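# Flip slotted bar and seat it on open computer case

## Task

Invert the grey slotted bar (black clips must end up facing down) and lay it across the open computer case so that its tongue sits centred in the pocket of the case's far wall and its near end rests over the two pins. It must stay that way with the robot let go.

## Robot and tools

Robot: two arms, left_arm and right_arm, each ending in a sixteen-motor hand with index, middle and ring fingers plus a thumb. right_arm has a right hand, left_arm a mirrored left hand.

Frames. Scene frame: origin at table-top height halfway between the two nominal bases, +z up, +x out across the table, +y toward left_arm. Actual bases: left_arm at (+0.009, +0.311, +0.005) m, right_arm at (-0.036, -0.369, +0.036) m, both yawed about 2 degrees (quat_wxyz (+1.000, 0, 0, +0.019)). Hand positions, orientations, targets, velocities and wrist-camera poses are reported in each arm's own base frame; cam_high and the table use the scene frame. Reported hand points can be a few cm off, worse at long reach.

Hand point axes: +z runs along straight fingers toward the tips; +y points out of the palm face (the face itself sits at y = -0.062); on the right hand +x points away from the thumb, on the left hand toward it. Straight fingertips end roughly 0.12 m out along +z. A rigid mast near the wrist on the palm side can strike things.

execute_actions(actions, cameras). actions is a list of actions run in turn; each action is a list of 1 to 15 rows; each row is one 1/30 s step, and a short action repeats its final row to fill 15 steps, so one action lasts 0.5 s. Every row is a single list of 48 numbers, each in [-1, 1], covering both arms even when one is idle:
- 0-5: left_arm dx, dy, dz, rx, ry, rz
- 6-21: left hand motors index_mcp, index_abd, index_pip, index_dip, middle_mcp, middle_abd, middle_pip, middle_dip, ring_mcp, ring_abd, ring_pip, ring_dip, thumb_cmc, thumb_axl, thumb_mcp, thumb_ipl
- 22, 23: left current_limit, speed
- 24-47: the same 24 slots for right_arm and its hand.

dx..rz are offsets, not poses: measured in that arm's base axes from the Hand target it had when the action began. Within one action every row counts from that same start, so rows do not add up; but each new action starts from the updated target, so repeating an offset keeps moving. Scale: 1.0 equals 0.6 m for dx, dy, dz and 180 degrees for rotation; rx, ry, rz form one rotation vector, turning about the target position. A translation longer than 1.0 is scaled down. All zeros re-requests the current target.

Hand motor numbers are absolute goal angles, linear between each hinge's stops, not offsets. Toward +1 bends/curls. Straight values: finger _mcp -0.75, _abd 0.00 (toward +1 swings away from thumb), _pip -0.58, _dip -0.70; thumb_cmc -0.71 (toward +1 brings thumb in front of palm), thumb_axl -0.68 (rolls the thumb), thumb_mcp -0.23, thumb_ipl -0.17. A 0 is a real goal; to leave a hand unchanged, copy back its hand_goal, hand_current_limit and hand_speed. current_limit maps -1..+1 to 0..550 mA (floor 11 mA); it caps grip force and hinge speed, and very low values may not lift a finger. speed gives (speed + 1)/2 of 8.5 rad/s. Initial values: current_limit +0.4, speed -0.6; settings persist until rewritten.

cameras: list of names (cam_high, cam_left_wrist, cam_right_wrist), ["all"] or []. Omitted/null gives all images only when actions is empty; otherwise none. Any wrong name voids the call. All images are 504x504.

zoom_image(camera, region): enlarges part of the latest image of one of those three cameras; region is [x0, y0, x1, y1] in pixels, origin top-left, at most 504 per side.

read_manual(section): only "licences"; no motion. finished_scene(scene): scene may be 1 or omitted; ends the scene permanently.

Results per arm: end_effector_position (m) and end_effector_quat_wxyz in the base frame; Hand target (last commanded pose after clipping, base for the next offsets); joint positions, velocities (may read "within noise" or be omitted) and torques (include the arm's own weight; joints 3 and 4 wrap at ±28 N m). Per hand, in motor order: hand_goal, hand_measured, hand_current_ma (positive pushes toward -1), hand_state (moving, goal, blocked, overload), plus hand_current_limit and hand_speed. Possible warning lines: MOTOR HOT, OVER-TEMPERATURE FAULT.

Behaviour to expect: commanded orientation is clipped to within 40 degrees of the current one per step; the hand often stops short of its target and waiting won't fix it: send the remaining gap as a new offset. right_arm's elbow sags, more under load, so aim higher. Tiny moves may not start. A finger presses only when its goal lies past the object surface. To stop pushing, move the target back past the hand.

Avoid: letting anything fall or end up off the table (failure); releasing the bar while it moves; slamming or hard pushing on fixed or heavy things; any contact between the two arms or one hand gripping the other. Motor currents of 495 mA or more for 5 s shut that motor for 10 s; holding loads, stretched poses or unreachable targets heat arm motors up to a 30-60 s arm drop. Any arm stop discards hand commands sent during it. Loose objects can be nudged by outside pushes, so check the bar before finishing.

Each tool is called after "Emit:" as name([rows], argument=value, ...), one row to a line, values as JSON.

## Session

Emit:
execute_actions(actions=[])

Scene clock: 0.00 s.
left_arm: end_effector_position=(+0.2631, -0.7000, +0.2533) hand_goal=(-0.754, +0.000, -0.576, -0.696, -0.754, +0.000, -0.576, -0.696, -0.754, +0.000, -0.576, -0.696, -0.714, -0.678, -0.226, -0.168) hand_measured=(-0.754, +0.000, -0.576, -0.696, -0.754, +0.000, -0.576, -0.696, -0.754, +0.000, -0.576, -0.696, -0.714, -0.678, -0.226, -0.168) hand_current_ma=(+0, +0, +0, +0, +0, +0, +0, +0, +0, +0, +0, +0, +0, +0, +0, +0) hand_state=(goal, goal, goal, goal, goal, goal, goal, goal, goal, goal, goal, goal, goal, goal, goal, goal) hand_current_limit=0.40 hand_speed=-0.60 end_effector_quat_wxyz=(+0.456, +0.701, +0.503, -0.220) | right_arm: end_effector_position=(+0.5604, -0.1051, +0.1889) hand_goal=(-0.754, +0.000, -0.576, -0.696, -0.754, +0.000, -0.576, -0.696, -0.754, +0.000, -0.576, -0.696, -0.714, -0.678, -0.226, -0.168) hand_measured=(-0.754, +0.000, -0.576, -0.696, -0.754, +0.000, -0.576, -0.696, -0.754, +0.000, -0.576, -0.696, -0.714, -0.678, -0.226, -0.168) hand_current_ma=(+0, +0, +0, +0, +0, +0, +0, +0, +0, +0, +0, +0, +0, +0, +0, +0) hand_state=(goal, goal, goal, goal, goal, goal, goal, goal, goal, goal, goal, goal, goal, goal, goal, goal) hand_current_limit=0.40 hand_speed=-0.60 end_effector_quat_wxyz=(+0.101, +0.095, +0.981, -0.135)
Joint positions: left_arm=[-1.304 1.744 1.38 -0.148 0.083 -1.026] | right_arm=[-0.263 1.633 1.465 -1.153 0.232 -1.67]
Joint velocities: within noise
Joint torques (N m): no reading
Heat: left arm: hottest shoulder 36 °C; right arm: hottest shoulder 29 °C.
Hand target: left_arm +0.2649, -0.7062, +0.2583; +0.461, +0.698, +0.501, -0.222 | right_arm +0.5683, -0.1072, +0.2006; +0.114, +0.096, +0.979, -0.137

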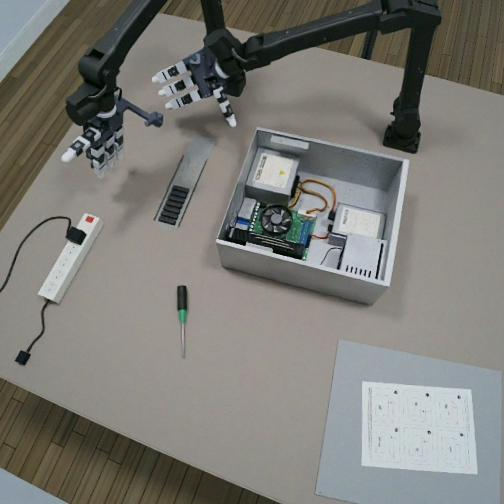

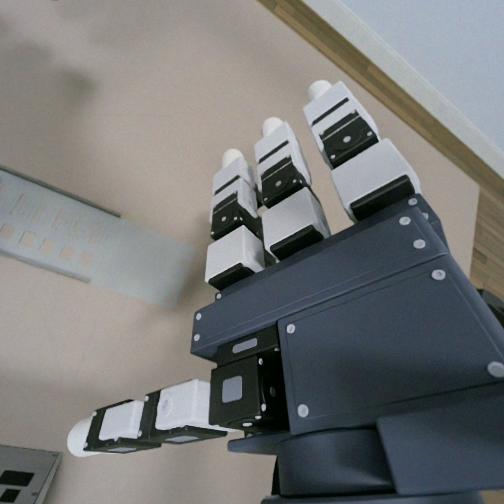

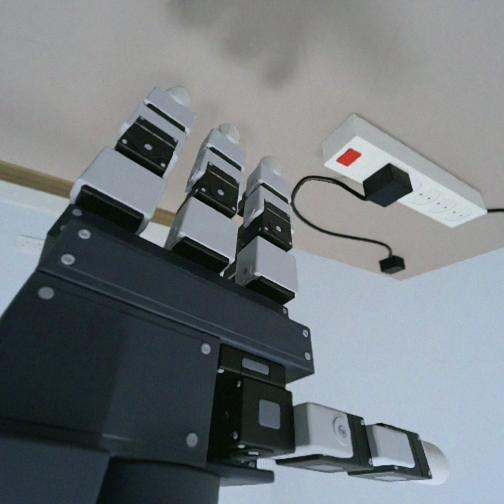

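Emit:
zoom_image(camera="cam_high", region=[130, 110, 270, 250])

Emit:
zoom_image(camera="cam_high", region=[210, 110, 420, 320])

Emit:
zoom_image(camera="cam_left_wrist", region=[0, 140, 220, 360])

Scaled by 3.600 from the camera's 504x504 image, which has a finer 720x720 frame.

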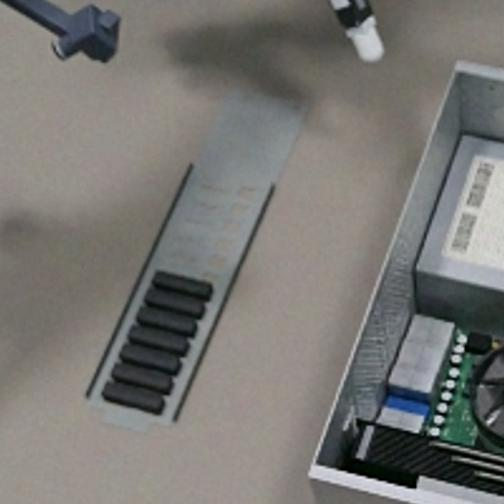

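Scaled by 2.400 from the camera's 504x504 image, which has a finer 720x720 frame.

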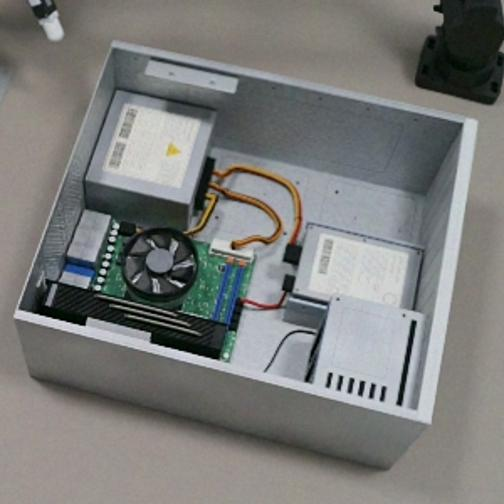

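Scaled by 2.291 from the camera's 504x504 image, which has a finer 720x720 frame.

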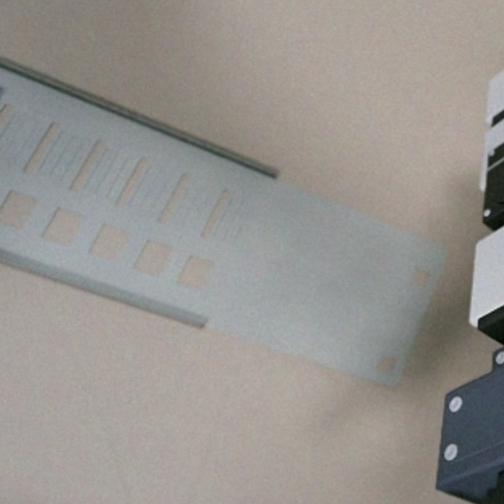

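Emit:
zoom_image(camera="cam_high", region=[250, 120, 330, 200])

Emit:
zoom_image(camera="cam_high", region=[215, 200, 315, 300])

Emit:
zoom_image(camera="cam_high", region=[145, 130, 225, 240])

Scaled by 6.300 from the camera's 504x504 image, which has a finer 720x720 frame.

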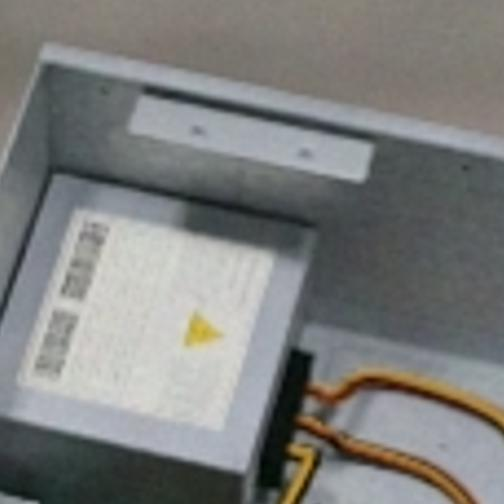

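Scaled by 5.040 from the camera's 504x504 image, which has a finer 720x720 frame.

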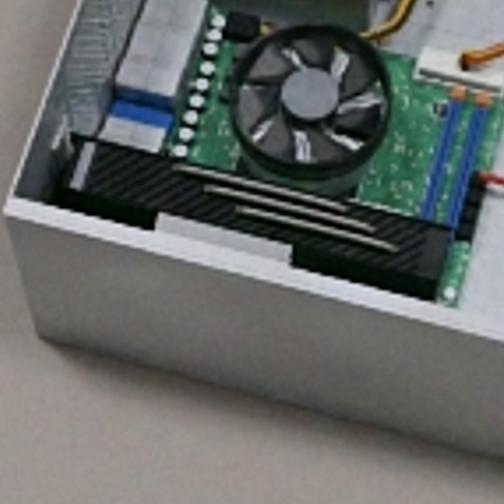

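Scaled by 4.582 from the camera's 504x504 image, which has a finer 720x720 frame.

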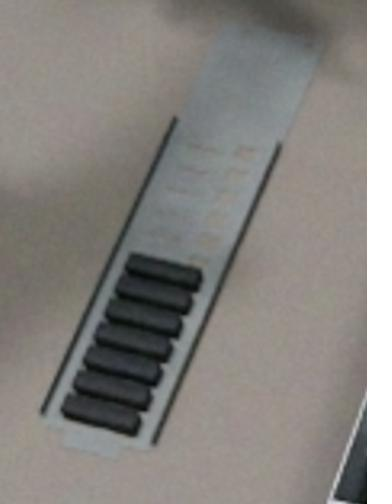

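Emit:
execute_actions([
  [[0,0,0.08,0,0,0,-0.754,0,-0.576,-0.696,-0.754,0,-0.576,-0.696,-0.754,0,-0.576,-0.696,-0.714,-0.678,-0.226,-0.168,0.4,-0.6,0,0,0,0,0,0,-0.754,0,-0.576,-0.696,-0.754,0,-0.576,-0.696,-0.754,0,-0.576,-0.696,-0.714,-0.678,-0.226,-0.168,0.4,-0.6]],
  [[0.05,0.08,0.08,0,0,0,-0.754,0,-0.576,-0.696,-0.754,0,-0.576,-0.696,-0.754,0,-0.576,-0.696,-0.714,-0.678,-0.226,-0.168,0.4,-0.6,0,0,0,0,0,0,-0.754,0,-0.576,-0.696,-0.754,0,-0.576,-0.696,-0.754,0,-0.576,-0.696,-0.714,-0.678,-0.226,-0.168,0.4,-0.6]],
  [[0.08,0.1,0.05,0,0,0,-0.754,0,-0.576,-0.696,-0.754,0,-0.576,-0.696,-0.754,0,-0.576,-0.696,-0.714,-0.678,-0.226,-0.168,0.4,-0.6,0,0,0,0,0,0,-0.754,0,-0.576,-0.696,-0.754,0,-0.576,-0.696,-0.754,0,-0.576,-0.696,-0.714,-0.678,-0.226,-0.168,0.4,-0.6]],
  [[0.08,0.1,0.04,0,0,0,-0.754,0,-0.576,-0.696,-0.754,0,-0.576,-0.696,-0.754,0,-0.576,-0.696,-0.714,-0.678,-0.226,-0.168,0.4,-0.6,0,0,0,0,0,0,-0.754,0,-0.576,-0.696,-0.754,0,-0.576,-0.696,-0.754,0,-0.576,-0.696,-0.714,-0.678,-0.226,-0.168,0.4,-0.6]],
  [[0.08,0.1,0,0,0,0,-0.754,0,-0.576,-0.696,-0.754,0,-0.576,-0.696,-0.754,0,-0.576,-0.696,-0.714,-0.678,-0.226,-0.168,0.4,-0.6,0,0,0,0,0,0,-0.754,0,-0.576,-0.696,-0.754,0,-0.576,-0.696,-0.754,0,-0.576,-0.696,-0.714,-0.678,-0.226,-0.168,0.4,-0.6]],
  [[0.08,0.1,0,0,0,0,-0.754,0,-0.576,-0.696,-0.754,0,-0.576,-0.696,-0.754,0,-0.576,-0.696,-0.714,-0.678,-0.226,-0.168,0.4,-0.6,0,0,0,0,0,0,-0.754,0,-0.576,-0.696,-0.754,0,-0.576,-0.696,-0.754,0,-0.576,-0.696,-0.714,-0.678,-0.226,-0.168,0.4,-0.6]],
], cameras=["all"])

Scene clock: 207.67 s.
left_arm: end_effector_position=(+0.4908, -0.4137, +0.4129) hand_goal=(-0.754, +0.000, -0.576, -0.696, -0.754, +0.000, -0.576, -0.696, -0.754, +0.000, -0.576, -0.696, -0.714, -0.678, -0.226, -0.168) hand_measured=(-0.758, -0.002, -0.576, -0.696, -0.758, -0.002, -0.576, -0.696, -0.758, -0.002, -0.576, -0.696, -0.716, -0.678, -0.226, -0.168) hand_current_ma=(-2, +0, +0, +0, -3, +0, +0, +0, -3, +0, +0, +0, -1, +0, +0, +0) hand_state=(goal, goal, goal, goal, goal, goal, goal, goal, goal, goal, goal, goal, goal, goal, goal, goal) hand_current_limit=0.40 hand_speed=-0.60 end_effector_quat_wxyz=(+0.468, +0.691, +0.504, -0.220) | right_arm: end_effector_position=(+0.5604, -0.1051, +0.1889) hand_goal=(-0.754, +0.000, -0.576, -0.696, -0.754, +0.000, -0.576, -0.696, -0.754, +0.000, -0.576, -0.696, -0.714, -0.678, -0.226, -0.168) hand_measured=(-0.754, +0.000, -0.576, -0.696, -0.754, +0.000, -0.576, -0.696, -0.754, +0.000, -0.576, -0.696, -0.714, -0.678, -0.224, -0.168) hand_current_ma=(+2, +0, -1, +0, +2, +0, -1, +0, +2, +0, -1, +0, +0, +1, +5, +1) hand_state=(goal, goal, goal, goal, goal, goal, goal, goal, goal, goal, goal, goal, goal, goal, goal, goal) hand_current_limit=0.40 hand_speed=-0.60 end_effector_quat_wxyz=(+0.101, +0.095, +0.981, -0.135)
Joint positions: left_arm=[-0.621 1.39 1.398 -0.635 0.656 -0.654] | right_arm=[-0.263 1.633 1.465 -1.153 0.232 -1.67]
Joint torques (N m): left_arm=[-1.73 -13.33 8.87 1.76 0.66 0.15] | right_arm=[0.03 -16.32 11.59 1.22 0.1 -0.01]
Heat: left arm: hottest elbow 40 °C; right arm: hottest shoulder 30 °C.
Hand target: left_arm +0.4870, -0.4182, +0.4081; +0.461, +0.698, +0.501, -0.222 | right_arm +0.5683, -0.1072, +0.2006; +0.114, +0.096, +0.979, -0.137
Off the commanded pose: left_arm 0.008 m, 1 deg | right_arm 0.014 m, 2 deg.
camera_calibration:
cam_left_wrist: T_world_to_cam=[[-0.872686, -0.312891, 0.374858, 0.103784], [-0.406141, 0.891307, -0.201548, 0.599678], [-0.271051, -0.328134, -0.904909, 0.493291], [0, 0, 0, 1]] pos_world=[0.467832, -0.340159, 0.528343]

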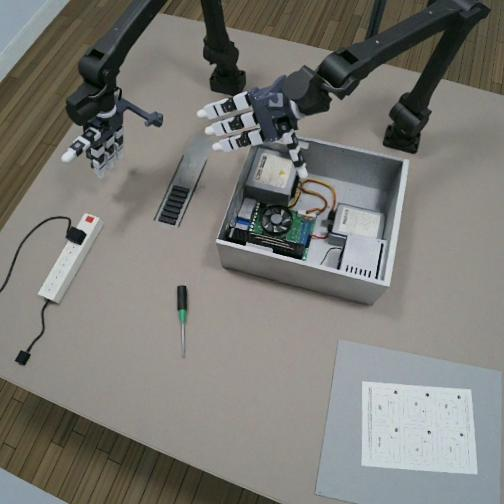

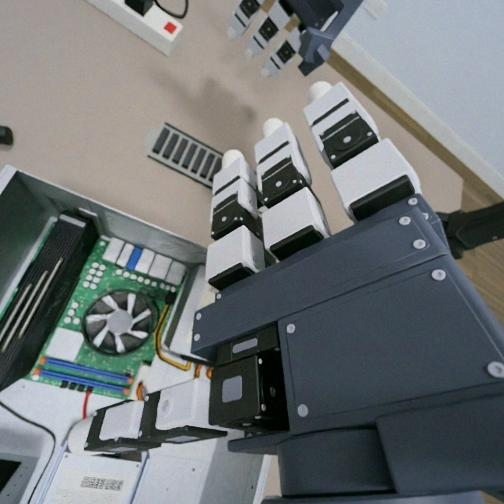

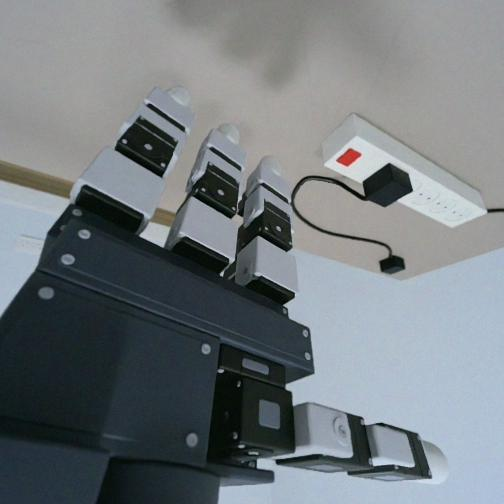

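Emit:
zoom_image(camera="cam_left_wrist", region=[0, 150, 220, 430])

Emit:
zoom_image(camera="cam_left_wrist", region=[0, 160, 110, 300])

Scaled by 1.800 from the camera's 504x504 image, which has a finer 720x720 frame.

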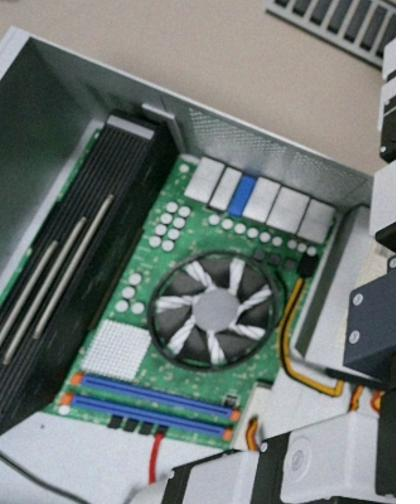

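Scaled by 3.600 from the camera's 504x504 image, which has a finer 720x720 frame.

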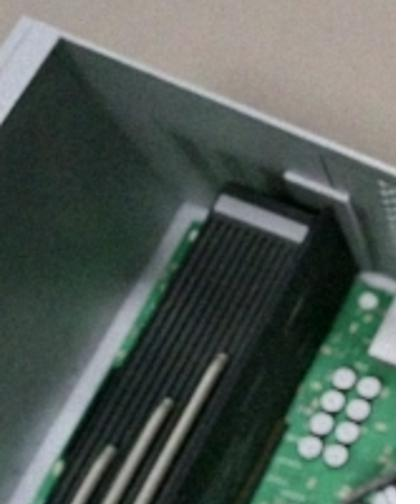

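Emit:
execute_actions([
  [[0.08,0.01,0.02,0,0,0,-0.754,0,-0.576,-0.696,-0.754,0,-0.576,-0.696,-0.754,0,-0.576,-0.696,-0.714,-0.678,-0.226,-0.168,0.4,-0.6,0,0,0,0,0,0,-0.754,0,-0.576,-0.696,-0.754,0,-0.576,-0.696,-0.754,0,-0.576,-0.696,-0.714,-0.678,-0.226,-0.168,0.4,-0.6]],
  [[0.08,0.01,0.02,0,0,0,-0.754,0,-0.576,-0.696,-0.754,0,-0.576,-0.696,-0.754,0,-0.576,-0.696,-0.714,-0.678,-0.226,-0.168,0.4,-0.6,0,0,0,0,0,0,-0.754,0,-0.576,-0.696,-0.754,0,-0.576,-0.696,-0.754,0,-0.576,-0.696,-0.714,-0.678,-0.226,-0.168,0.4,-0.6]],
  [[0.08,0.01,0,0,0,0,-0.754,0,-0.576,-0.696,-0.754,0,-0.576,-0.696,-0.754,0,-0.576,-0.696,-0.714,-0.678,-0.226,-0.168,0.4,-0.6,0,0,0,0,0,0,-0.754,0,-0.576,-0.696,-0.754,0,-0.576,-0.696,-0.754,0,-0.576,-0.696,-0.714,-0.678,-0.226,-0.168,0.4,-0.6]],
], cameras=["cam_left_wrist"])

Emit:
zoom_image(camera="cam_left_wrist", region=[60, 100, 220, 260])

Scene clock: 214.20 s.
left_arm: end_effector_position=(+0.6233, -0.3961, +0.4147) hand_goal=(-0.754, +0.000, -0.576, -0.696, -0.754, +0.000, -0.576, -0.696, -0.754, +0.000, -0.576, -0.696, -0.714, -0.678, -0.226, -0.168) hand_measured=(-0.758, -0.002, -0.576, -0.696, -0.758, -0.002, -0.576, -0.696, -0.758, -0.002, -0.576, -0.696, -0.716, -0.678, -0.226, -0.168) hand_current_ma=(-2, +0, +0, +0, -3, +0, +0, +0, -3, +0, +0, +0, -1, +0, +0, +0) hand_state=(goal, goal, goal, goal, goal, goal, goal, goal, goal, goal, goal, goal, goal, goal, goal, goal) hand_current_limit=0.40 hand_speed=-0.60 end_effector_quat_wxyz=(+0.452, +0.694, +0.511, -0.228) | right_arm: end_effector_position=(+0.5604, -0.1051, +0.1889) hand_goal=(-0.754, +0.000, -0.576, -0.696, -0.754, +0.000, -0.576, -0.696, -0.754, +0.000, -0.576, -0.696, -0.714, -0.678, -0.226, -0.168) hand_measured=(-0.754, +0.000, -0.576, -0.696, -0.754, +0.000, -0.576, -0.696, -0.754, +0.000, -0.576, -0.696, -0.714, -0.678, -0.224, -0.168) hand_current_ma=(+2, +0, -1, +0, +2, +0, -1, +0, +2, +0, -1, +0, +0, +1, +5, +1) hand_state=(goal, goal, goal, goal, goal, goal, goal, goal, goal, goal, goal, goal, goal, goal, goal, goal) hand_current_limit=0.40 hand_speed=-0.60 end_effector_quat_wxyz=(+0.101, +0.095, +0.981, -0.135)
Joint positions: left_arm=[-0.457 1.696 1.792 -0.857 0.788 -0.507] | right_arm=[-0.263 1.633 1.465 -1.153 0.232 -1.67]
Joint torques (N m): left_arm=[-1.14 -17.03 12.38 1.5 0.84 0.16] | right_arm=[0.03 -16.32 11.59 1.22 0.1 -0.01]
Heat: left arm: hottest elbow 41 °C; right arm: hottest shoulder 30 °C.
Hand target: left_arm +0.6309, -0.4001, +0.4325; +0.461, +0.698, +0.500, -0.222 | right_arm +0.5683, -0.1072, +0.2006; +0.114, +0.096, +0.979, -0.137
Off the commanded pose: left_arm 0.020 m, 2 deg | right_arm 0.014 m, 2 deg.
camera_calibration:
cam_left_wrist: T_world_to_cam=[[-0.862727, -0.31362, 0.396667, 0.208672], [-0.405099, 0.898148, -0.170955, 0.627486], [-0.30265, -0.308177, -0.901903, 0.562951], [0, 0, 0, 1]] pos_world=[0.604598, -0.324643, 0.532226]
Images, in order (width x height): cam_left_wrist 504x504.

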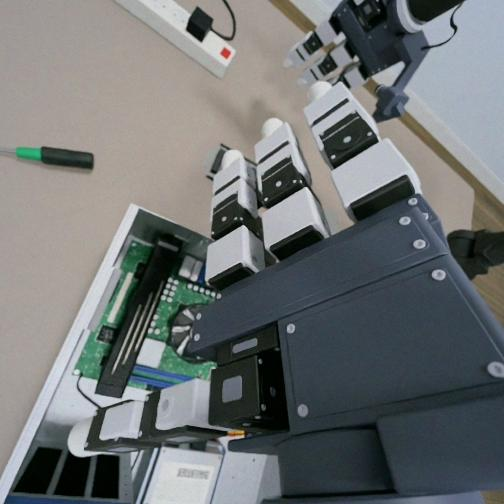

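Scaled by 3.150 from the camera's 504x504 image, which has a finer 720x720 frame.

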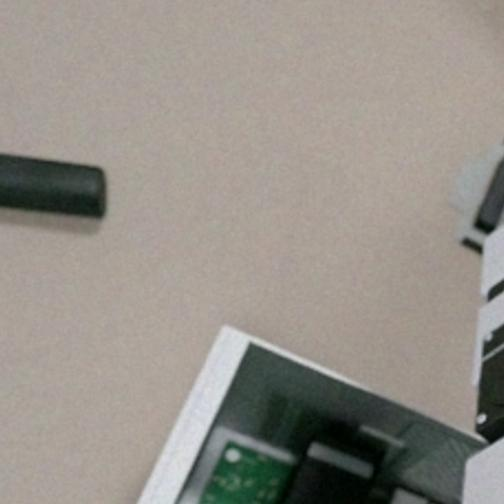

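Emit:
zoom_image(camera="cam_left_wrist", region=[50, 200, 200, 420])

Emit:
zoom_image(camera="cam_left_wrist", region=[80, 200, 160, 300])

Scaled by 2.291 from the camera's 504x504 image, which has a finer 720x720 frame.

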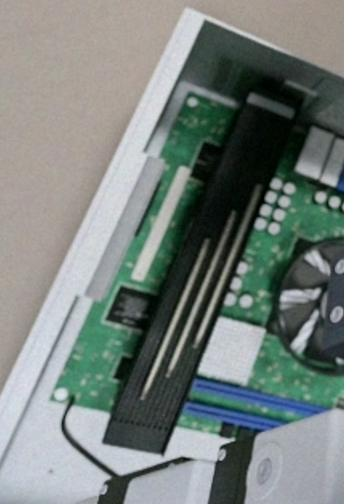

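Scaled by 5.040 from the camera's 504x504 image, which has a finer 720x720 frame.

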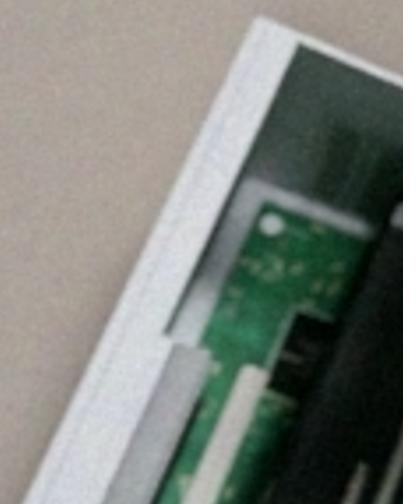

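Emit:
zoom_image(camera="cam_high", region=[235, 230, 285, 260])

This scene's latest camera images include none from cam_high. They are from: cam_left_wrist. cam_high's image comes with the result of a call that names it in "cameras".

Emit:
execute_actions([
  [[-0.063,-0.083,-0.016,0.082,-0.039,-0.089,-0.754,0,-0.576,-0.696,-0.754,0,-0.576,-0.696,-0.754,0,-0.576,-0.696,-0.714,-0.678,-0.226,-0.168,0.4,-0.6,0,0,0,0,0,0,-0.754,0,-0.576,-0.696,-0.754,0,-0.576,-0.696,-0.754,0,-0.576,-0.696,-0.714,-0.678,-0.226,-0.168,0.4,-0.6]],
  [[-0.063,-0.083,-0.016,0.082,-0.039,-0.089,-0.754,0,-0.576,-0.696,-0.754,0,-0.576,-0.696,-0.754,0,-0.576,-0.696,-0.714,-0.678,-0.226,-0.168,0.4,-0.6,0,0,0,0,0,0,-0.754,0,-0.576,-0.696,-0.754,0,-0.576,-0.696,-0.754,0,-0.576,-0.696,-0.714,-0.678,-0.226,-0.168,0.4,-0.6]],
  [[-0.063,-0.083,-0.016,0.082,-0.039,-0.089,-0.754,0,-0.576,-0.696,-0.754,0,-0.576,-0.696,-0.754,0,-0.576,-0.696,-0.714,-0.678,-0.226,-0.168,0.4,-0.6,0,0,0,0,0,0,-0.754,0,-0.576,-0.696,-0.754,0,-0.576,-0.696,-0.754,0,-0.576,-0.696,-0.714,-0.678,-0.226,-0.168,0.4,-0.6]],
  [[-0.063,-0.083,-0.016,0.082,-0.039,-0.089,-0.754,0,-0.576,-0.696,-0.754,0,-0.576,-0.696,-0.754,0,-0.576,-0.696,-0.714,-0.678,-0.226,-0.168,0.4,-0.6,0,0,0,0,0,0,-0.754,0,-0.576,-0.696,-0.754,0,-0.576,-0.696,-0.754,0,-0.576,-0.696,-0.714,-0.678,-0.226,-0.168,0.4,-0.6]],
], cameras=["cam_left_wrist","cam_high"])

Scene clock: 275.80 s.
left_arm: end_effector_position=(+0.4710, -0.5977, +0.3892) hand_goal=(-0.754, +0.000, -0.576, -0.696, -0.754, +0.000, -0.576, -0.696, -0.754, +0.000, -0.576, -0.696, -0.714, -0.678, -0.226, -0.168) hand_measured=(-0.758, +0.000, -0.576, -0.696, -0.758, +0.000, -0.576, -0.696, -0.758, +0.000, -0.576, -0.696, -0.716, -0.678, -0.224, -0.168) hand_current_ma=(-2, +0, +0, +0, -2, +0, +0, +0, -2, +0, +0, +0, -1, +0, +2, +0) hand_state=(goal, goal, goal, goal, goal, goal, goal, goal, goal, goal, goal, goal, goal, goal, goal, goal) hand_current_limit=0.40 hand_speed=-0.60 end_effector_quat_wxyz=(+0.137, +0.986, +0.020, +0.093) | right_arm: end_effector_position=(+0.5604, -0.1051, +0.1889) hand_goal=(-0.754, +0.000, -0.576, -0.696, -0.754, +0.000, -0.576, -0.696, -0.754, +0.000, -0.576, -0.696, -0.714, -0.678, -0.226, -0.168) hand_measured=(-0.754, +0.000, -0.576, -0.696, -0.754, +0.000, -0.576, -0.696, -0.754, +0.000, -0.576, -0.696, -0.714, -0.678, -0.224, -0.168) hand_current_ma=(+2, +0, -1, +0, +2, +0, -1, +0, +2, +0, -1, +0, +0, +1, +5, +1) hand_state=(goal, goal, goal, goal, goal, goal, goal, goal, goal, goal, goal, goal, goal, goal, goal, goal) hand_current_limit=0.40 hand_speed=-0.60 end_effector_quat_wxyz=(+0.101, +0.095, +0.981, -0.135)
Joint positions: left_arm=[-0.849 2.053 2.49 -1.677 0.033 0.676] | right_arm=[-0.263 1.633 1.465 -1.153 0.232 -1.67]
Joint torques (N m): left_arm=[-0.67 -20.07 10.93 0.95 0.02 0.08] | right_arm=[0.03 -16.38 11.59 1.22 0.1 -0.01]
Heat: left arm: hottest elbow 50 °C; right arm: hottest shoulder 30 °C.
Hand target: left_arm +0.4796, -0.5995, +0.3938; -0.003, +1.000, +0.000, -0.002 | right_arm +0.5683, -0.1072, +0.2006; +0.114, +0.096, +0.979, -0.137
Off the commanded pose: left_arm 0.010 m, 20 deg | right_arm 0.014 m, 2 deg.
joint sent to its limit (left arm) — joint 4 (wrist pitch), lower limit. The joint targets are off in orientation, not in position.
camera_calibration:
cam_left_wrist: T_world_to_cam=[[-0.792611, 0.550126, -0.262925, 0.764176], [0.27624, 0.708416, 0.649491, -0.0111309], [0.543562, 0.442163, -0.713465, 0.40834], [0, 0, 0, 1]] pos_world=[0.38681, -0.593061, 0.499487]
Images, in order (width x height): cam_high 504x504, cam_left_wrist 504x504.

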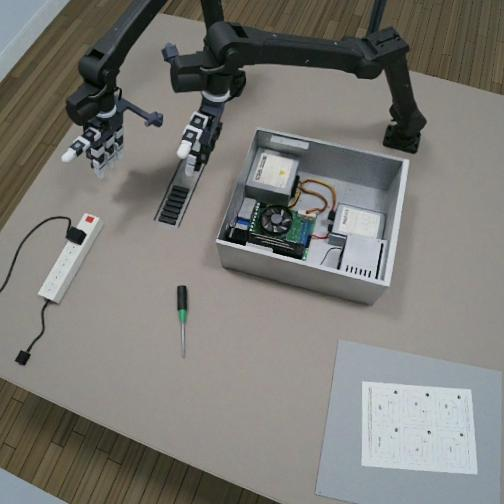

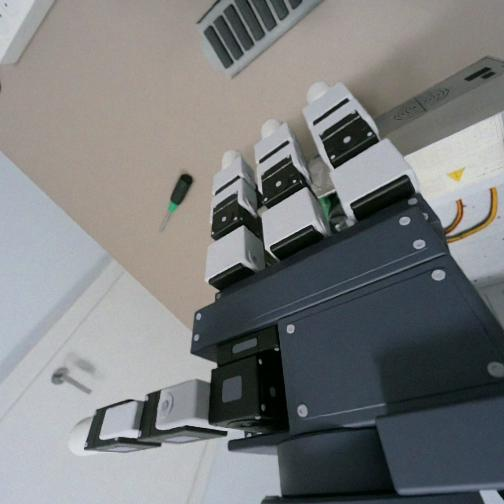

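Emit:
zoom_image(camera="cam_high", region=[236, 228, 286, 268])

Emit:
zoom_image(camera="cam_high", region=[262, 126, 318, 166])

Emit:
zoom_image(camera="cam_left_wrist", region=[180, 0, 340, 100])

Scaled by 10.080 from the camera's 504x504 image, which has a finer 720x720 frame.

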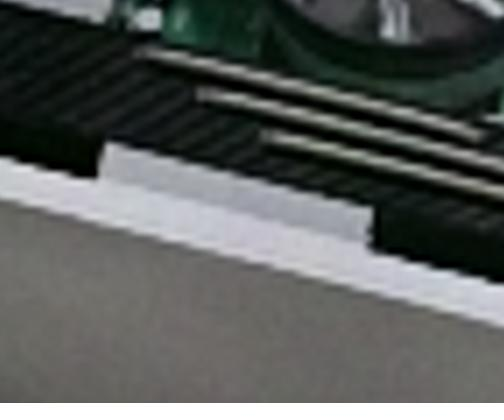

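Scaled by 9.000 from the camera's 504x504 image, which has a finer 720x720 frame.

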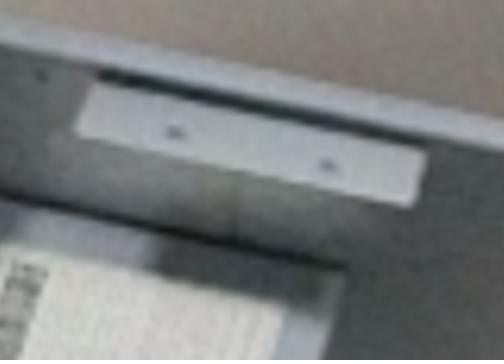

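Scaled by 3.150 from the camera's 504x504 image, which has a finer 720x720 frame.

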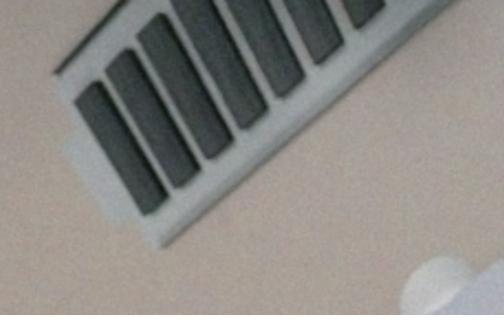

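Emit:
execute_actions([
  [[-0.0314,0.132,0.006,-0.0278,0,0,-0.754,0,-0.576,-0.696,-0.754,0,-0.576,-0.696,-0.754,0,-0.576,-0.696,-0.714,-0.678,-0.226,-0.168,0.4,-0.6,0,0,0,0,0,0,-0.89,0,0.372,-0.043,-0.89,0,0.372,-0.043,-0.89,0,0.372,-0.043,0.571,-0.678,-0.449,0.319,0.4,-0.6]],
  [[-0.0314,0.132,0.006,-0.0278,0,0,-0.754,0,-0.576,-0.696,-0.754,0,-0.576,-0.696,-0.754,0,-0.576,-0.696,-0.714,-0.678,-0.226,-0.168,0.4,-0.6,0,0,0,0,0,0,-0.89,0,0.372,-0.043,-0.89,0,0.372,-0.043,-0.89,0,0.372,-0.043,0.571,-0.678,-0.449,0.319,0.4,-0.6]],
  [[-0.0314,0.132,0.006,-0.0278,0,0,-0.754,0,-0.576,-0.696,-0.754,0,-0.576,-0.696,-0.754,0,-0.576,-0.696,-0.714,-0.678,-0.226,-0.168,0.4,-0.6,0.0056,0.0308,-0.0268,-0.0408,0.0152,0.0049,-0.89,0,0.372,-0.043,-0.89,0,0.372,-0.043,-0.89,0,0.372,-0.043,0.571,-0.678,-0.449,0.319,0.4,-0.6]],
  [[-0.0314,0.132,0.006,-0.0278,0,0,-0.754,0,-0.576,-0.696,-0.754,0,-0.576,-0.696,-0.754,0,-0.576,-0.696,-0.714,-0.678,-0.226,-0.168,0.4,-0.6,0.0056,0.0308,-0.0268,-0.0408,0.0152,0.0049,-0.89,0,0.372,-0.043,-0.89,0,0.372,-0.043,-0.89,0,0.372,-0.043,0.571,-0.678,-0.449,0.319,0.4,-0.6]],
  [[-0.0314,0.132,0.006,-0.0278,0,0,-0.754,0,-0.576,-0.696,-0.754,0,-0.576,-0.696,-0.754,0,-0.576,-0.696,-0.714,-0.678,-0.226,-0.168,0.4,-0.6,0.0056,0.0308,-0.0268,-0.0408,0.0152,0.0049,-0.89,0,0.372,-0.043,-0.89,0,0.372,-0.043,-0.89,0,0.372,-0.043,0.571,-0.678,-0.449,0.319,0.4,-0.6]],
  [[-0.0314,0.132,0.006,-0.0278,0,0,-0.754,0,-0.576,-0.696,-0.754,0,-0.576,-0.696,-0.754,0,-0.576,-0.696,-0.714,-0.678,-0.226,-0.168,0.4,-0.6,0.0056,0.0308,-0.0268,-0.0408,0.0152,0.0049,-0.89,0,0.372,-0.043,-0.89,0,0.372,-0.043,-0.89,0,0.372,-0.043,0.571,-0.678,-0.449,0.319,0.4,-0.6]],
  [[0,0,0,0,0,0,-0.754,0,-0.576,-0.696,-0.754,0,-0.576,-0.696,-0.754,0,-0.576,-0.696,-0.714,-0.678,-0.226,-0.168,0.4,-0.6,0.0056,0.0308,-0.0268,-0.0408,0.0152,0.0049,-0.89,0,0.372,-0.043,-0.89,0,0.372,-0.043,-0.89,0,0.372,-0.043,0.571,-0.678,-0.449,0.319,0.4,-0.6]],
  [[0,0,0,0,0,0,-0.754,0,-0.576,-0.696,-0.754,0,-0.576,-0.696,-0.754,0,-0.576,-0.696,-0.714,-0.678,-0.226,-0.168,0.4,-0.6,0.0056,0.0308,-0.0268,-0.0408,0.0152,0.0049,-0.89,0,0.372,-0.043,-0.89,0,0.372,-0.043,-0.89,0,0.372,-0.043,0.571,-0.678,-0.449,0.319,0.4,-0.6]],
], cameras=["all"])

Scene clock: 342.17 s.
left_arm: end_effector_position=(+0.3689, -0.1279, +0.4199) hand_goal=(-0.754, +0.000, -0.576, -0.696, -0.754, +0.000, -0.576, -0.696, -0.754, +0.000, -0.576, -0.696, -0.714, -0.678, -0.226, -0.168) hand_measured=(-0.758, +0.000, -0.576, -0.696, -0.758, +0.000, -0.576, -0.696, -0.758, +0.000, -0.576, -0.696, -0.718, -0.678, -0.224, -0.168) hand_current_ma=(-2, +0, +0, +0, -2, +0, +0, +0, -2, +0, +0, +0, -3, +0, +2, +0) hand_state=(goal, goal, goal, goal, goal, goal, goal, goal, goal, goal, goal, goal, goal, goal, goal, goal) hand_current_limit=0.40 hand_speed=-0.60 end_effector_quat_wxyz=(+0.267, +0.961, +0.017, +0.075) | right_arm: end_effector_position=(+0.5726, +0.0022, +0.0968) hand_goal=(-0.890, +0.000, +0.372, -0.044, -0.890, +0.000, +0.372, -0.044, -0.890, +0.000, +0.372, -0.044, +0.570, -0.678, -0.450, +0.318) hand_measured=(-0.884, +0.000, +0.370, -0.048, -0.884, +0.000, +0.370, -0.046, -0.884, +0.000, +0.370, -0.048, +0.570, -0.678, -0.444, +0.316) hand_current_ma=(+17, +0, -5, -7, +18, +0, -4, -6, +16, +0, -5, -7, -1, +1, +21, -2) hand_state=(goal, goal, goal, goal, goal, goal, goal, goal, goal, goal, goal, goal, goal, goal, goal, goal) hand_current_limit=0.40 hand_speed=-0.60 end_effector_quat_wxyz=(-0.001, -0.030, +0.866, -0.500)
Joint positions: left_arm=[0.1 1.183 1.411 -1.68 0.55 1.603] | right_arm=[0.196 1.938 1.59 -1.497 1.024 -1.288]
Joint torques (N m): left_arm=[-0.44 -8.47 6.75 0.53 0.93 0.1] | right_arm=[-0.09 -17.79 12.04 -0.54 0.81 0.07]
Heat: left arm: hottest elbow 43 °C; right arm: hottest shoulder 30 °C.
Hand target: left_arm +0.3666, -0.1241, +0.4155; +0.256, +0.967, +0.000, -0.001 | right_arm +0.5883, +0.0036, +0.1039; +0.010, -0.018, +0.866, -0.500
Off the commanded pose: left_arm 0.006 m, 9 deg | right_arm 0.017 m, 2 deg.
joint sent to its limit (left arm) — joint 4 (wrist pitch), lower limit. The joint targets are off in orientation, not in position.
camera_calibration:
cam_left_wrist: T_world_to_cam=[[-0.782257, 0.492141, -0.381932, 0.471495], [0.317338, 0.842393, 0.435512, -0.243856], [0.53607, 0.219481, -0.815142, 0.294956], [0, 0, 0, 1]] pos_world=[0.288098, -0.0913566, 0.526712]
cam_right_wrist: T_world_to_cam=[[0.755125, 0.313033, -0.576017, -0.339535], [0.453512, 0.385049, 0.803781, -0.383548], [0.473405, -0.868186, 0.148796, -0.160454], [0, 0, 0, 1]] pos_world=[0.506295, 0.114667, 0.136585]

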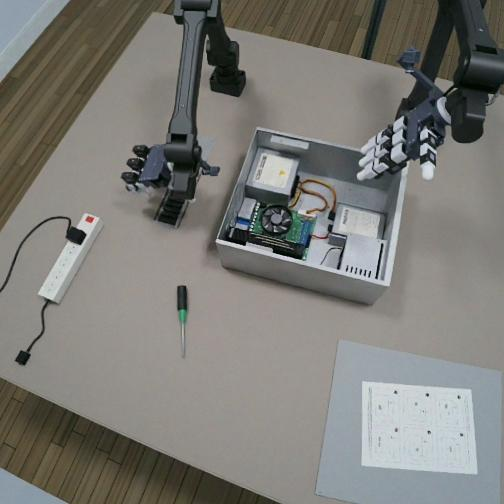

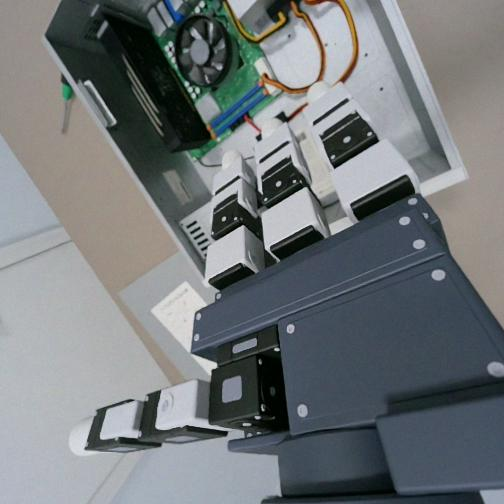

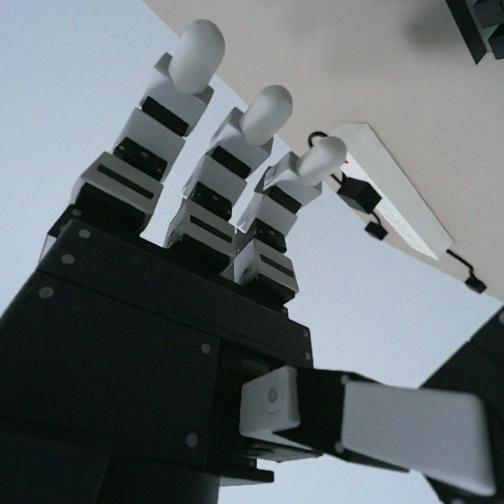

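Emit:
zoom_image(camera="cam_left_wrist", region=[40, 0, 200, 160])

Emit:
zoom_image(camera="cam_left_wrist", region=[70, 65, 130, 135])

Emit:
zoom_image(camera="cam_high", region=[110, 110, 250, 250])

Emit:
zoom_image(camera="cam_right_wrist", region=[280, 0, 504, 140])

Scaled by 3.150 from the camera's 504x504 image, which has a finer 720x720 frame.

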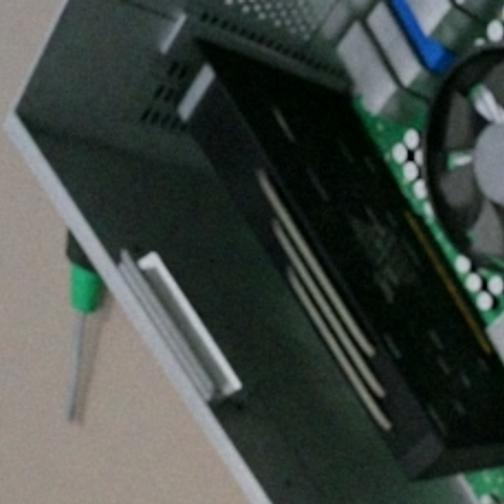

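Scaled by 7.200 from the camera's 504x504 image, which has a finer 720x720 frame.

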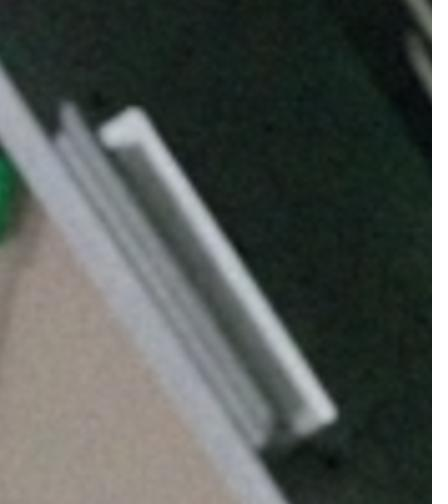

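Scaled by 3.600 from the camera's 504x504 image, which has a finer 720x720 frame.

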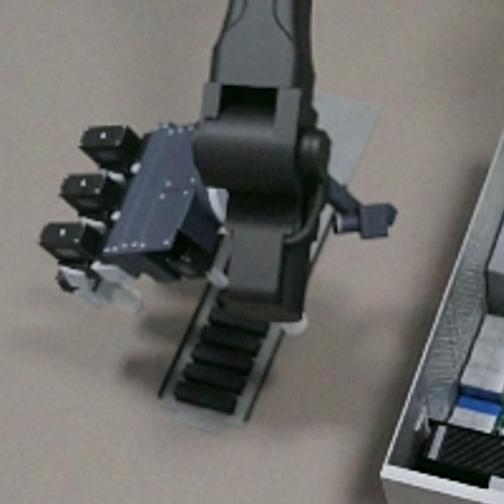

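Scaled by 2.250 from the camera's 504x504 image, which has a finer 720x720 frame.

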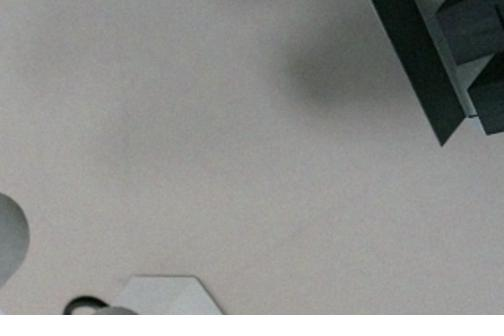

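Emit:
execute_actions([
  [[0,0,0,0,0,0,-0.754,0,-0.576,-0.696,-0.754,0,-0.576,-0.696,-0.754,0,-0.576,-0.696,-0.714,-0.678,-0.226,-0.168,0.4,-0.6,0.0086,-0.0153,-0.04,0,0,0,-0.89,0,0.372,-0.043,-0.89,0,0.372,-0.043,-0.89,0,0.372,-0.043,0.571,-0.678,-0.449,0.319,0.4,-0.6]],
  [[0,0,0,0,0,0,-0.754,0,-0.576,-0.696,-0.754,0,-0.576,-0.696,-0.754,0,-0.576,-0.696,-0.714,-0.678,-0.226,-0.168,0.4,-0.6,0.0086,-0.0153,-0.04,0,0,0,-0.89,0,0.372,-0.043,-0.89,0,0.372,-0.043,-0.89,0,0.372,-0.043,0.571,-0.678,-0.449,0.319,0.4,-0.6]],
], cameras=["cam_high","cam_right_wrist","cam_left_wrist"])

Emit:
zoom_image(camera="cam_high", region=[110, 120, 240, 250])

Emit:
zoom_image(camera="cam_right_wrist", region=[280, 0, 504, 224])

Scene clock: 366.27 s.
left_arm: end_effector_position=(+0.3689, -0.1279, +0.4199) hand_goal=(-0.754, +0.000, -0.576, -0.696, -0.754, +0.000, -0.576, -0.696, -0.754, +0.000, -0.576, -0.696, -0.714, -0.678, -0.226, -0.168) hand_measured=(-0.758, +0.000, -0.576, -0.696, -0.758, +0.000, -0.576, -0.696, -0.758, +0.000, -0.576, -0.696, -0.718, -0.678, -0.224, -0.168) hand_current_ma=(-2, +0, +0, +0, -2, +0, +0, +0, -2, +0, +0, +0, -3, +0, +2, +0) hand_state=(goal, goal, goal, goal, goal, goal, goal, goal, goal, goal, goal, goal, goal, goal, goal, goal) hand_current_limit=0.40 hand_speed=-0.60 end_effector_quat_wxyz=(+0.267, +0.961, +0.017, +0.075) | right_arm: end_effector_position=(+0.5976, -0.0098, +0.0662) hand_goal=(-0.890, +0.000, +0.372, -0.044, -0.890, +0.000, +0.372, -0.044, -0.890, +0.000, +0.372, -0.044, +0.570, -0.678, -0.450, +0.318) hand_measured=(-0.884, +0.000, +0.370, -0.048, -0.884, +0.000, +0.370, -0.046, -0.884, +0.000, +0.370, -0.048, +0.570, -0.678, -0.444, +0.316) hand_current_ma=(+17, +0, -5, -7, +18, +0, -4, -6, +16, +0, -5, -7, -1, +1, +20, -2) hand_state=(goal, goal, goal, goal, goal, goal, goal, goal, goal, goal, goal, goal, goal, goal, goal, goal) hand_current_limit=0.40 hand_speed=-0.60 end_effector_quat_wxyz=(+0.019, -0.013, +0.867, -0.498)
Joint positions: left_arm=[0.1 1.183 1.411 -1.68 0.55 1.603] | right_arm=[0.169 1.992 1.59 -1.367 1.032 -1.318]
Joint torques (N m): left_arm=[-0.5 -8.47 6.75 0.53 0.94 0.1] | right_arm=[-0.62 -18.37 8.4 0.39 0.84 -0.13]
Heat: left arm: hottest elbow 41 °C; right arm: hottest elbow 32 °C.
Hand target: left_arm +0.3666, -0.1241, +0.4155; +0.256, +0.967, +0.000, -0.001 | right_arm +0.5987, -0.0147, +0.0561; +0.010, -0.018, +0.866, -0.500
Off the commanded pose: left_arm 0.006 m, 9 deg | right_arm 0.011 m, 1 deg.
joint sent to its limit (left arm) — joint 4 (wrist pitch), lower limit. The joint targets are off in orientation, not in position.
camera_calibration:
cam_left_wrist: T_world_to_cam=[[-0.782257, 0.492141, -0.381932, 0.471495], [0.317338, 0.842393, 0.435512, -0.243856], [0.53607, 0.219481, -0.815142, 0.294956], [0, 0, 0, 1]] pos_world=[0.288098, -0.0913566, 0.526712]
cam_right_wrist: T_world_to_cam=[[0.786559, 0.307961, -0.535244, -0.393829], [0.415848, 0.376609, 0.82779, -0.344836], [0.456504, -0.873685, 0.16816, -0.169394], [0, 0, 0, 1]] pos_world=[0.530498, 0.103155, 0.103143]

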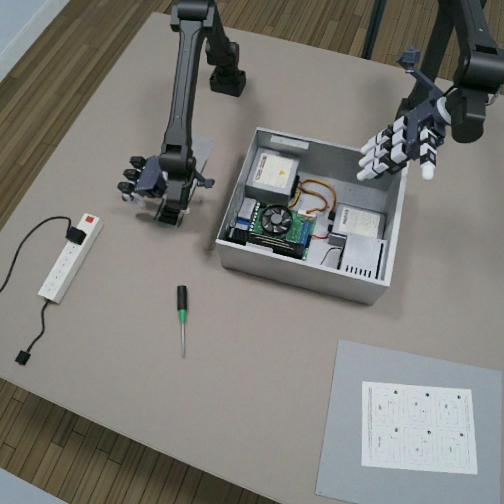

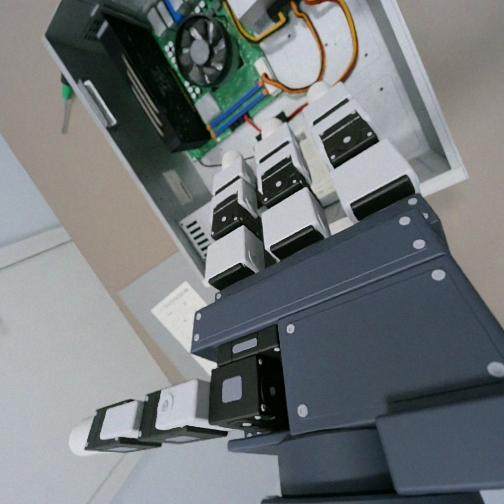

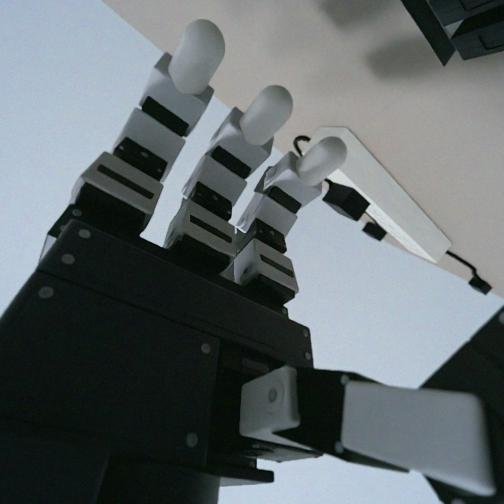

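Scaled by 3.877 from the camera's 504x504 image, which has a finer 720x720 frame.

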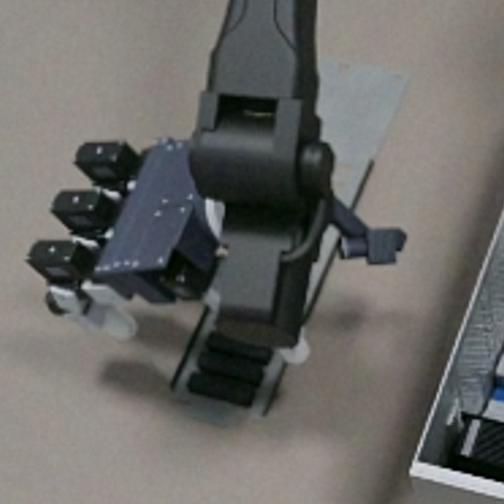

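Scaled by 2.250 from the camera's 504x504 image, which has a finer 720x720 frame.

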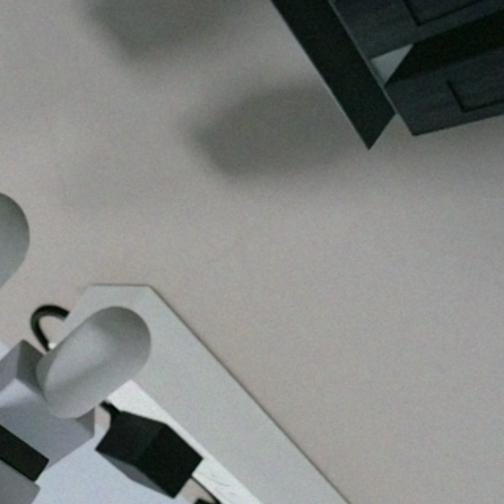

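Emit:
execute_actions([
  [[0,0,0,0,0,0,-0.754,0,-0.576,-0.696,-0.754,0,-0.576,-0.696,-0.754,0,-0.576,-0.696,-0.714,-0.678,-0.226,-0.168,0.4,-0.6,-0.009,-0.0073,-0.036,0,0,0,-0.89,0,0.372,-0.043,-0.89,0,0.372,-0.043,-0.89,0,0.372,-0.043,0.571,-0.678,-0.449,0.319,0.4,-0.6]],
  [[0,0,0,0,0,0,-0.754,0,-0.576,-0.696,-0.754,0,-0.576,-0.696,-0.754,0,-0.576,-0.696,-0.714,-0.678,-0.226,-0.168,0.4,-0.6,-0.009,-0.0073,-0.03,0,0,0,-0.89,0,0.372,-0.043,-0.89,0,0.372,-0.043,-0.89,0,0.372,-0.043,0.571,-0.678,-0.449,0.319,0.4,-0.6]],
], cameras=["cam_high","cam_right_wrist"])

Emit:
zoom_image(camera="cam_high", region=[120, 150, 220, 250])

Emit:
zoom_image(camera="cam_right_wrist", region=[280, 0, 504, 224])

Scene clock: 378.60 s.
left_arm: end_effector_position=(+0.3689, -0.1279, +0.4199) hand_goal=(-0.754, +0.000, -0.576, -0.696, -0.754, +0.000, -0.576, -0.696, -0.754, +0.000, -0.576, -0.696, -0.714, -0.678, -0.226, -0.168) hand_measured=(-0.758, +0.000, -0.576, -0.696, -0.758, +0.000, -0.576, -0.696, -0.758, +0.000, -0.576, -0.696, -0.718, -0.678, -0.224, -0.168) hand_current_ma=(-2, +0, +0, +0, -2, +0, +0, +0, -2, +0, +0, +0, -3, +0, +2, +0) hand_state=(goal, goal, goal, goal, goal, goal, goal, goal, goal, goal, goal, goal, goal, goal, goal, goal) hand_current_limit=0.40 hand_speed=-0.60 end_effector_quat_wxyz=(+0.267, +0.961, +0.017, +0.075) | right_arm: end_effector_position=(+0.5908, -0.0173, +0.0293) hand_goal=(-0.890, +0.000, +0.372, -0.044, -0.890, +0.000, +0.372, -0.044, -0.890, +0.000, +0.372, -0.044, +0.570, -0.678, -0.450, +0.318) hand_measured=(-0.884, +0.000, +0.370, -0.048, -0.884, +0.000, +0.370, -0.046, -0.884, +0.000, +0.370, -0.048, +0.570, -0.678, -0.444, +0.316) hand_current_ma=(+17, +0, -5, -7, +18, +0, -4, -6, +16, +0, -5, -7, -1, +1, +20, -2) hand_state=(goal, goal, goal, goal, goal, goal, goal, goal, goal, goal, goal, goal, goal, goal, goal, goal) hand_current_limit=0.40 hand_speed=-0.60 end_effector_quat_wxyz=(+0.023, -0.011, +0.867, -0.498)
Joint positions: left_arm=[0.1 1.183 1.411 -1.68 0.55 1.603] | right_arm=[0.158 2.007 1.507 -1.241 1.035 -1.342]
Joint torques (N m): left_arm=[-0.44 -8.47 6.75 0.54 0.94 0.1] | right_arm=[-0.67 -18.02 7.39 0.44 0.81 -0.14]
Heat: left arm: hottest elbow 41 °C; right arm: hottest shoulder 31 °C.
Hand target: left_arm +0.3666, -0.1241, +0.4155; +0.256, +0.967, +0.000, -0.001 | right_arm +0.5878, -0.0235, +0.0164; +0.010, -0.018, +0.866, -0.500
Off the commanded pose: left_arm 0.006 m, 9 deg | right_arm 0.015 m, 2 deg.
joint sent to its limit (left arm) — joint 4 (wrist pitch), lower limit. The joint targets are off in orientation, not in position.
camera_calibration:
cam_right_wrist: T_world_to_cam=[[0.790246, 0.309525, -0.528872, -0.40826], [0.408644, 0.376955, 0.831213, -0.304477], [0.456642, -0.872983, 0.171401, -0.166765], [0, 0, 0, 1]] pos_world=[0.5232, 0.0955575, 0.0657519]
Images, in order (width x height): cam_high 504x504, cam_right_wrist 504x504.

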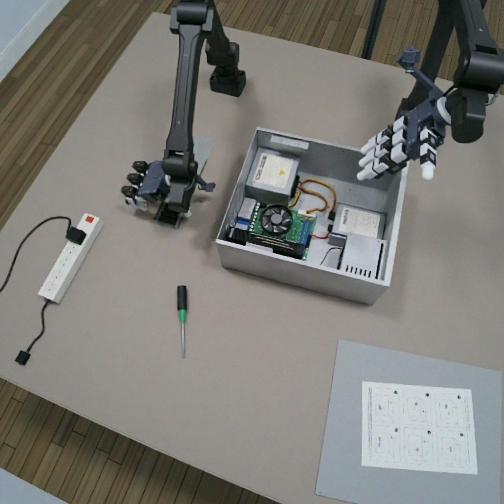

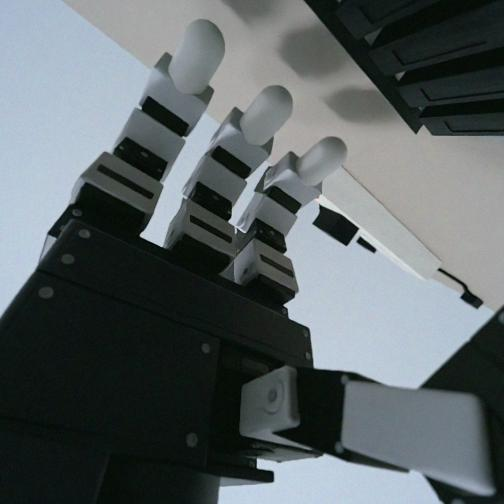

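Scaled by 5.040 from the camera's 504x504 image, which has a finer 720x720 frame.

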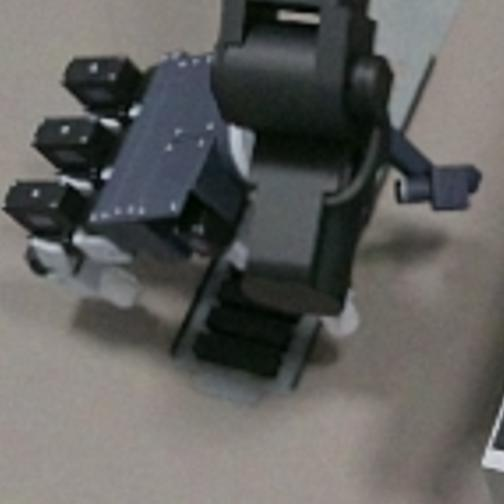

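Scaled by 2.250 from the camera's 504x504 image, which has a finer 720x720 frame.

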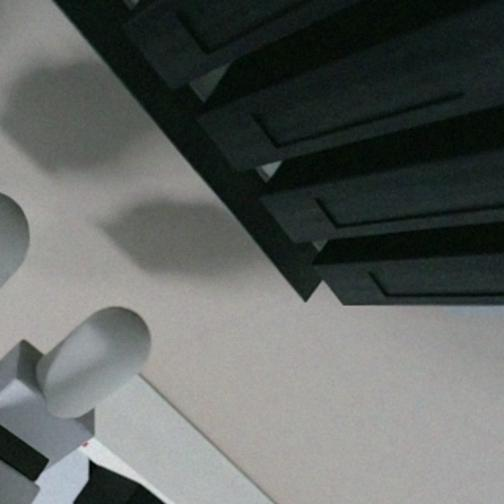

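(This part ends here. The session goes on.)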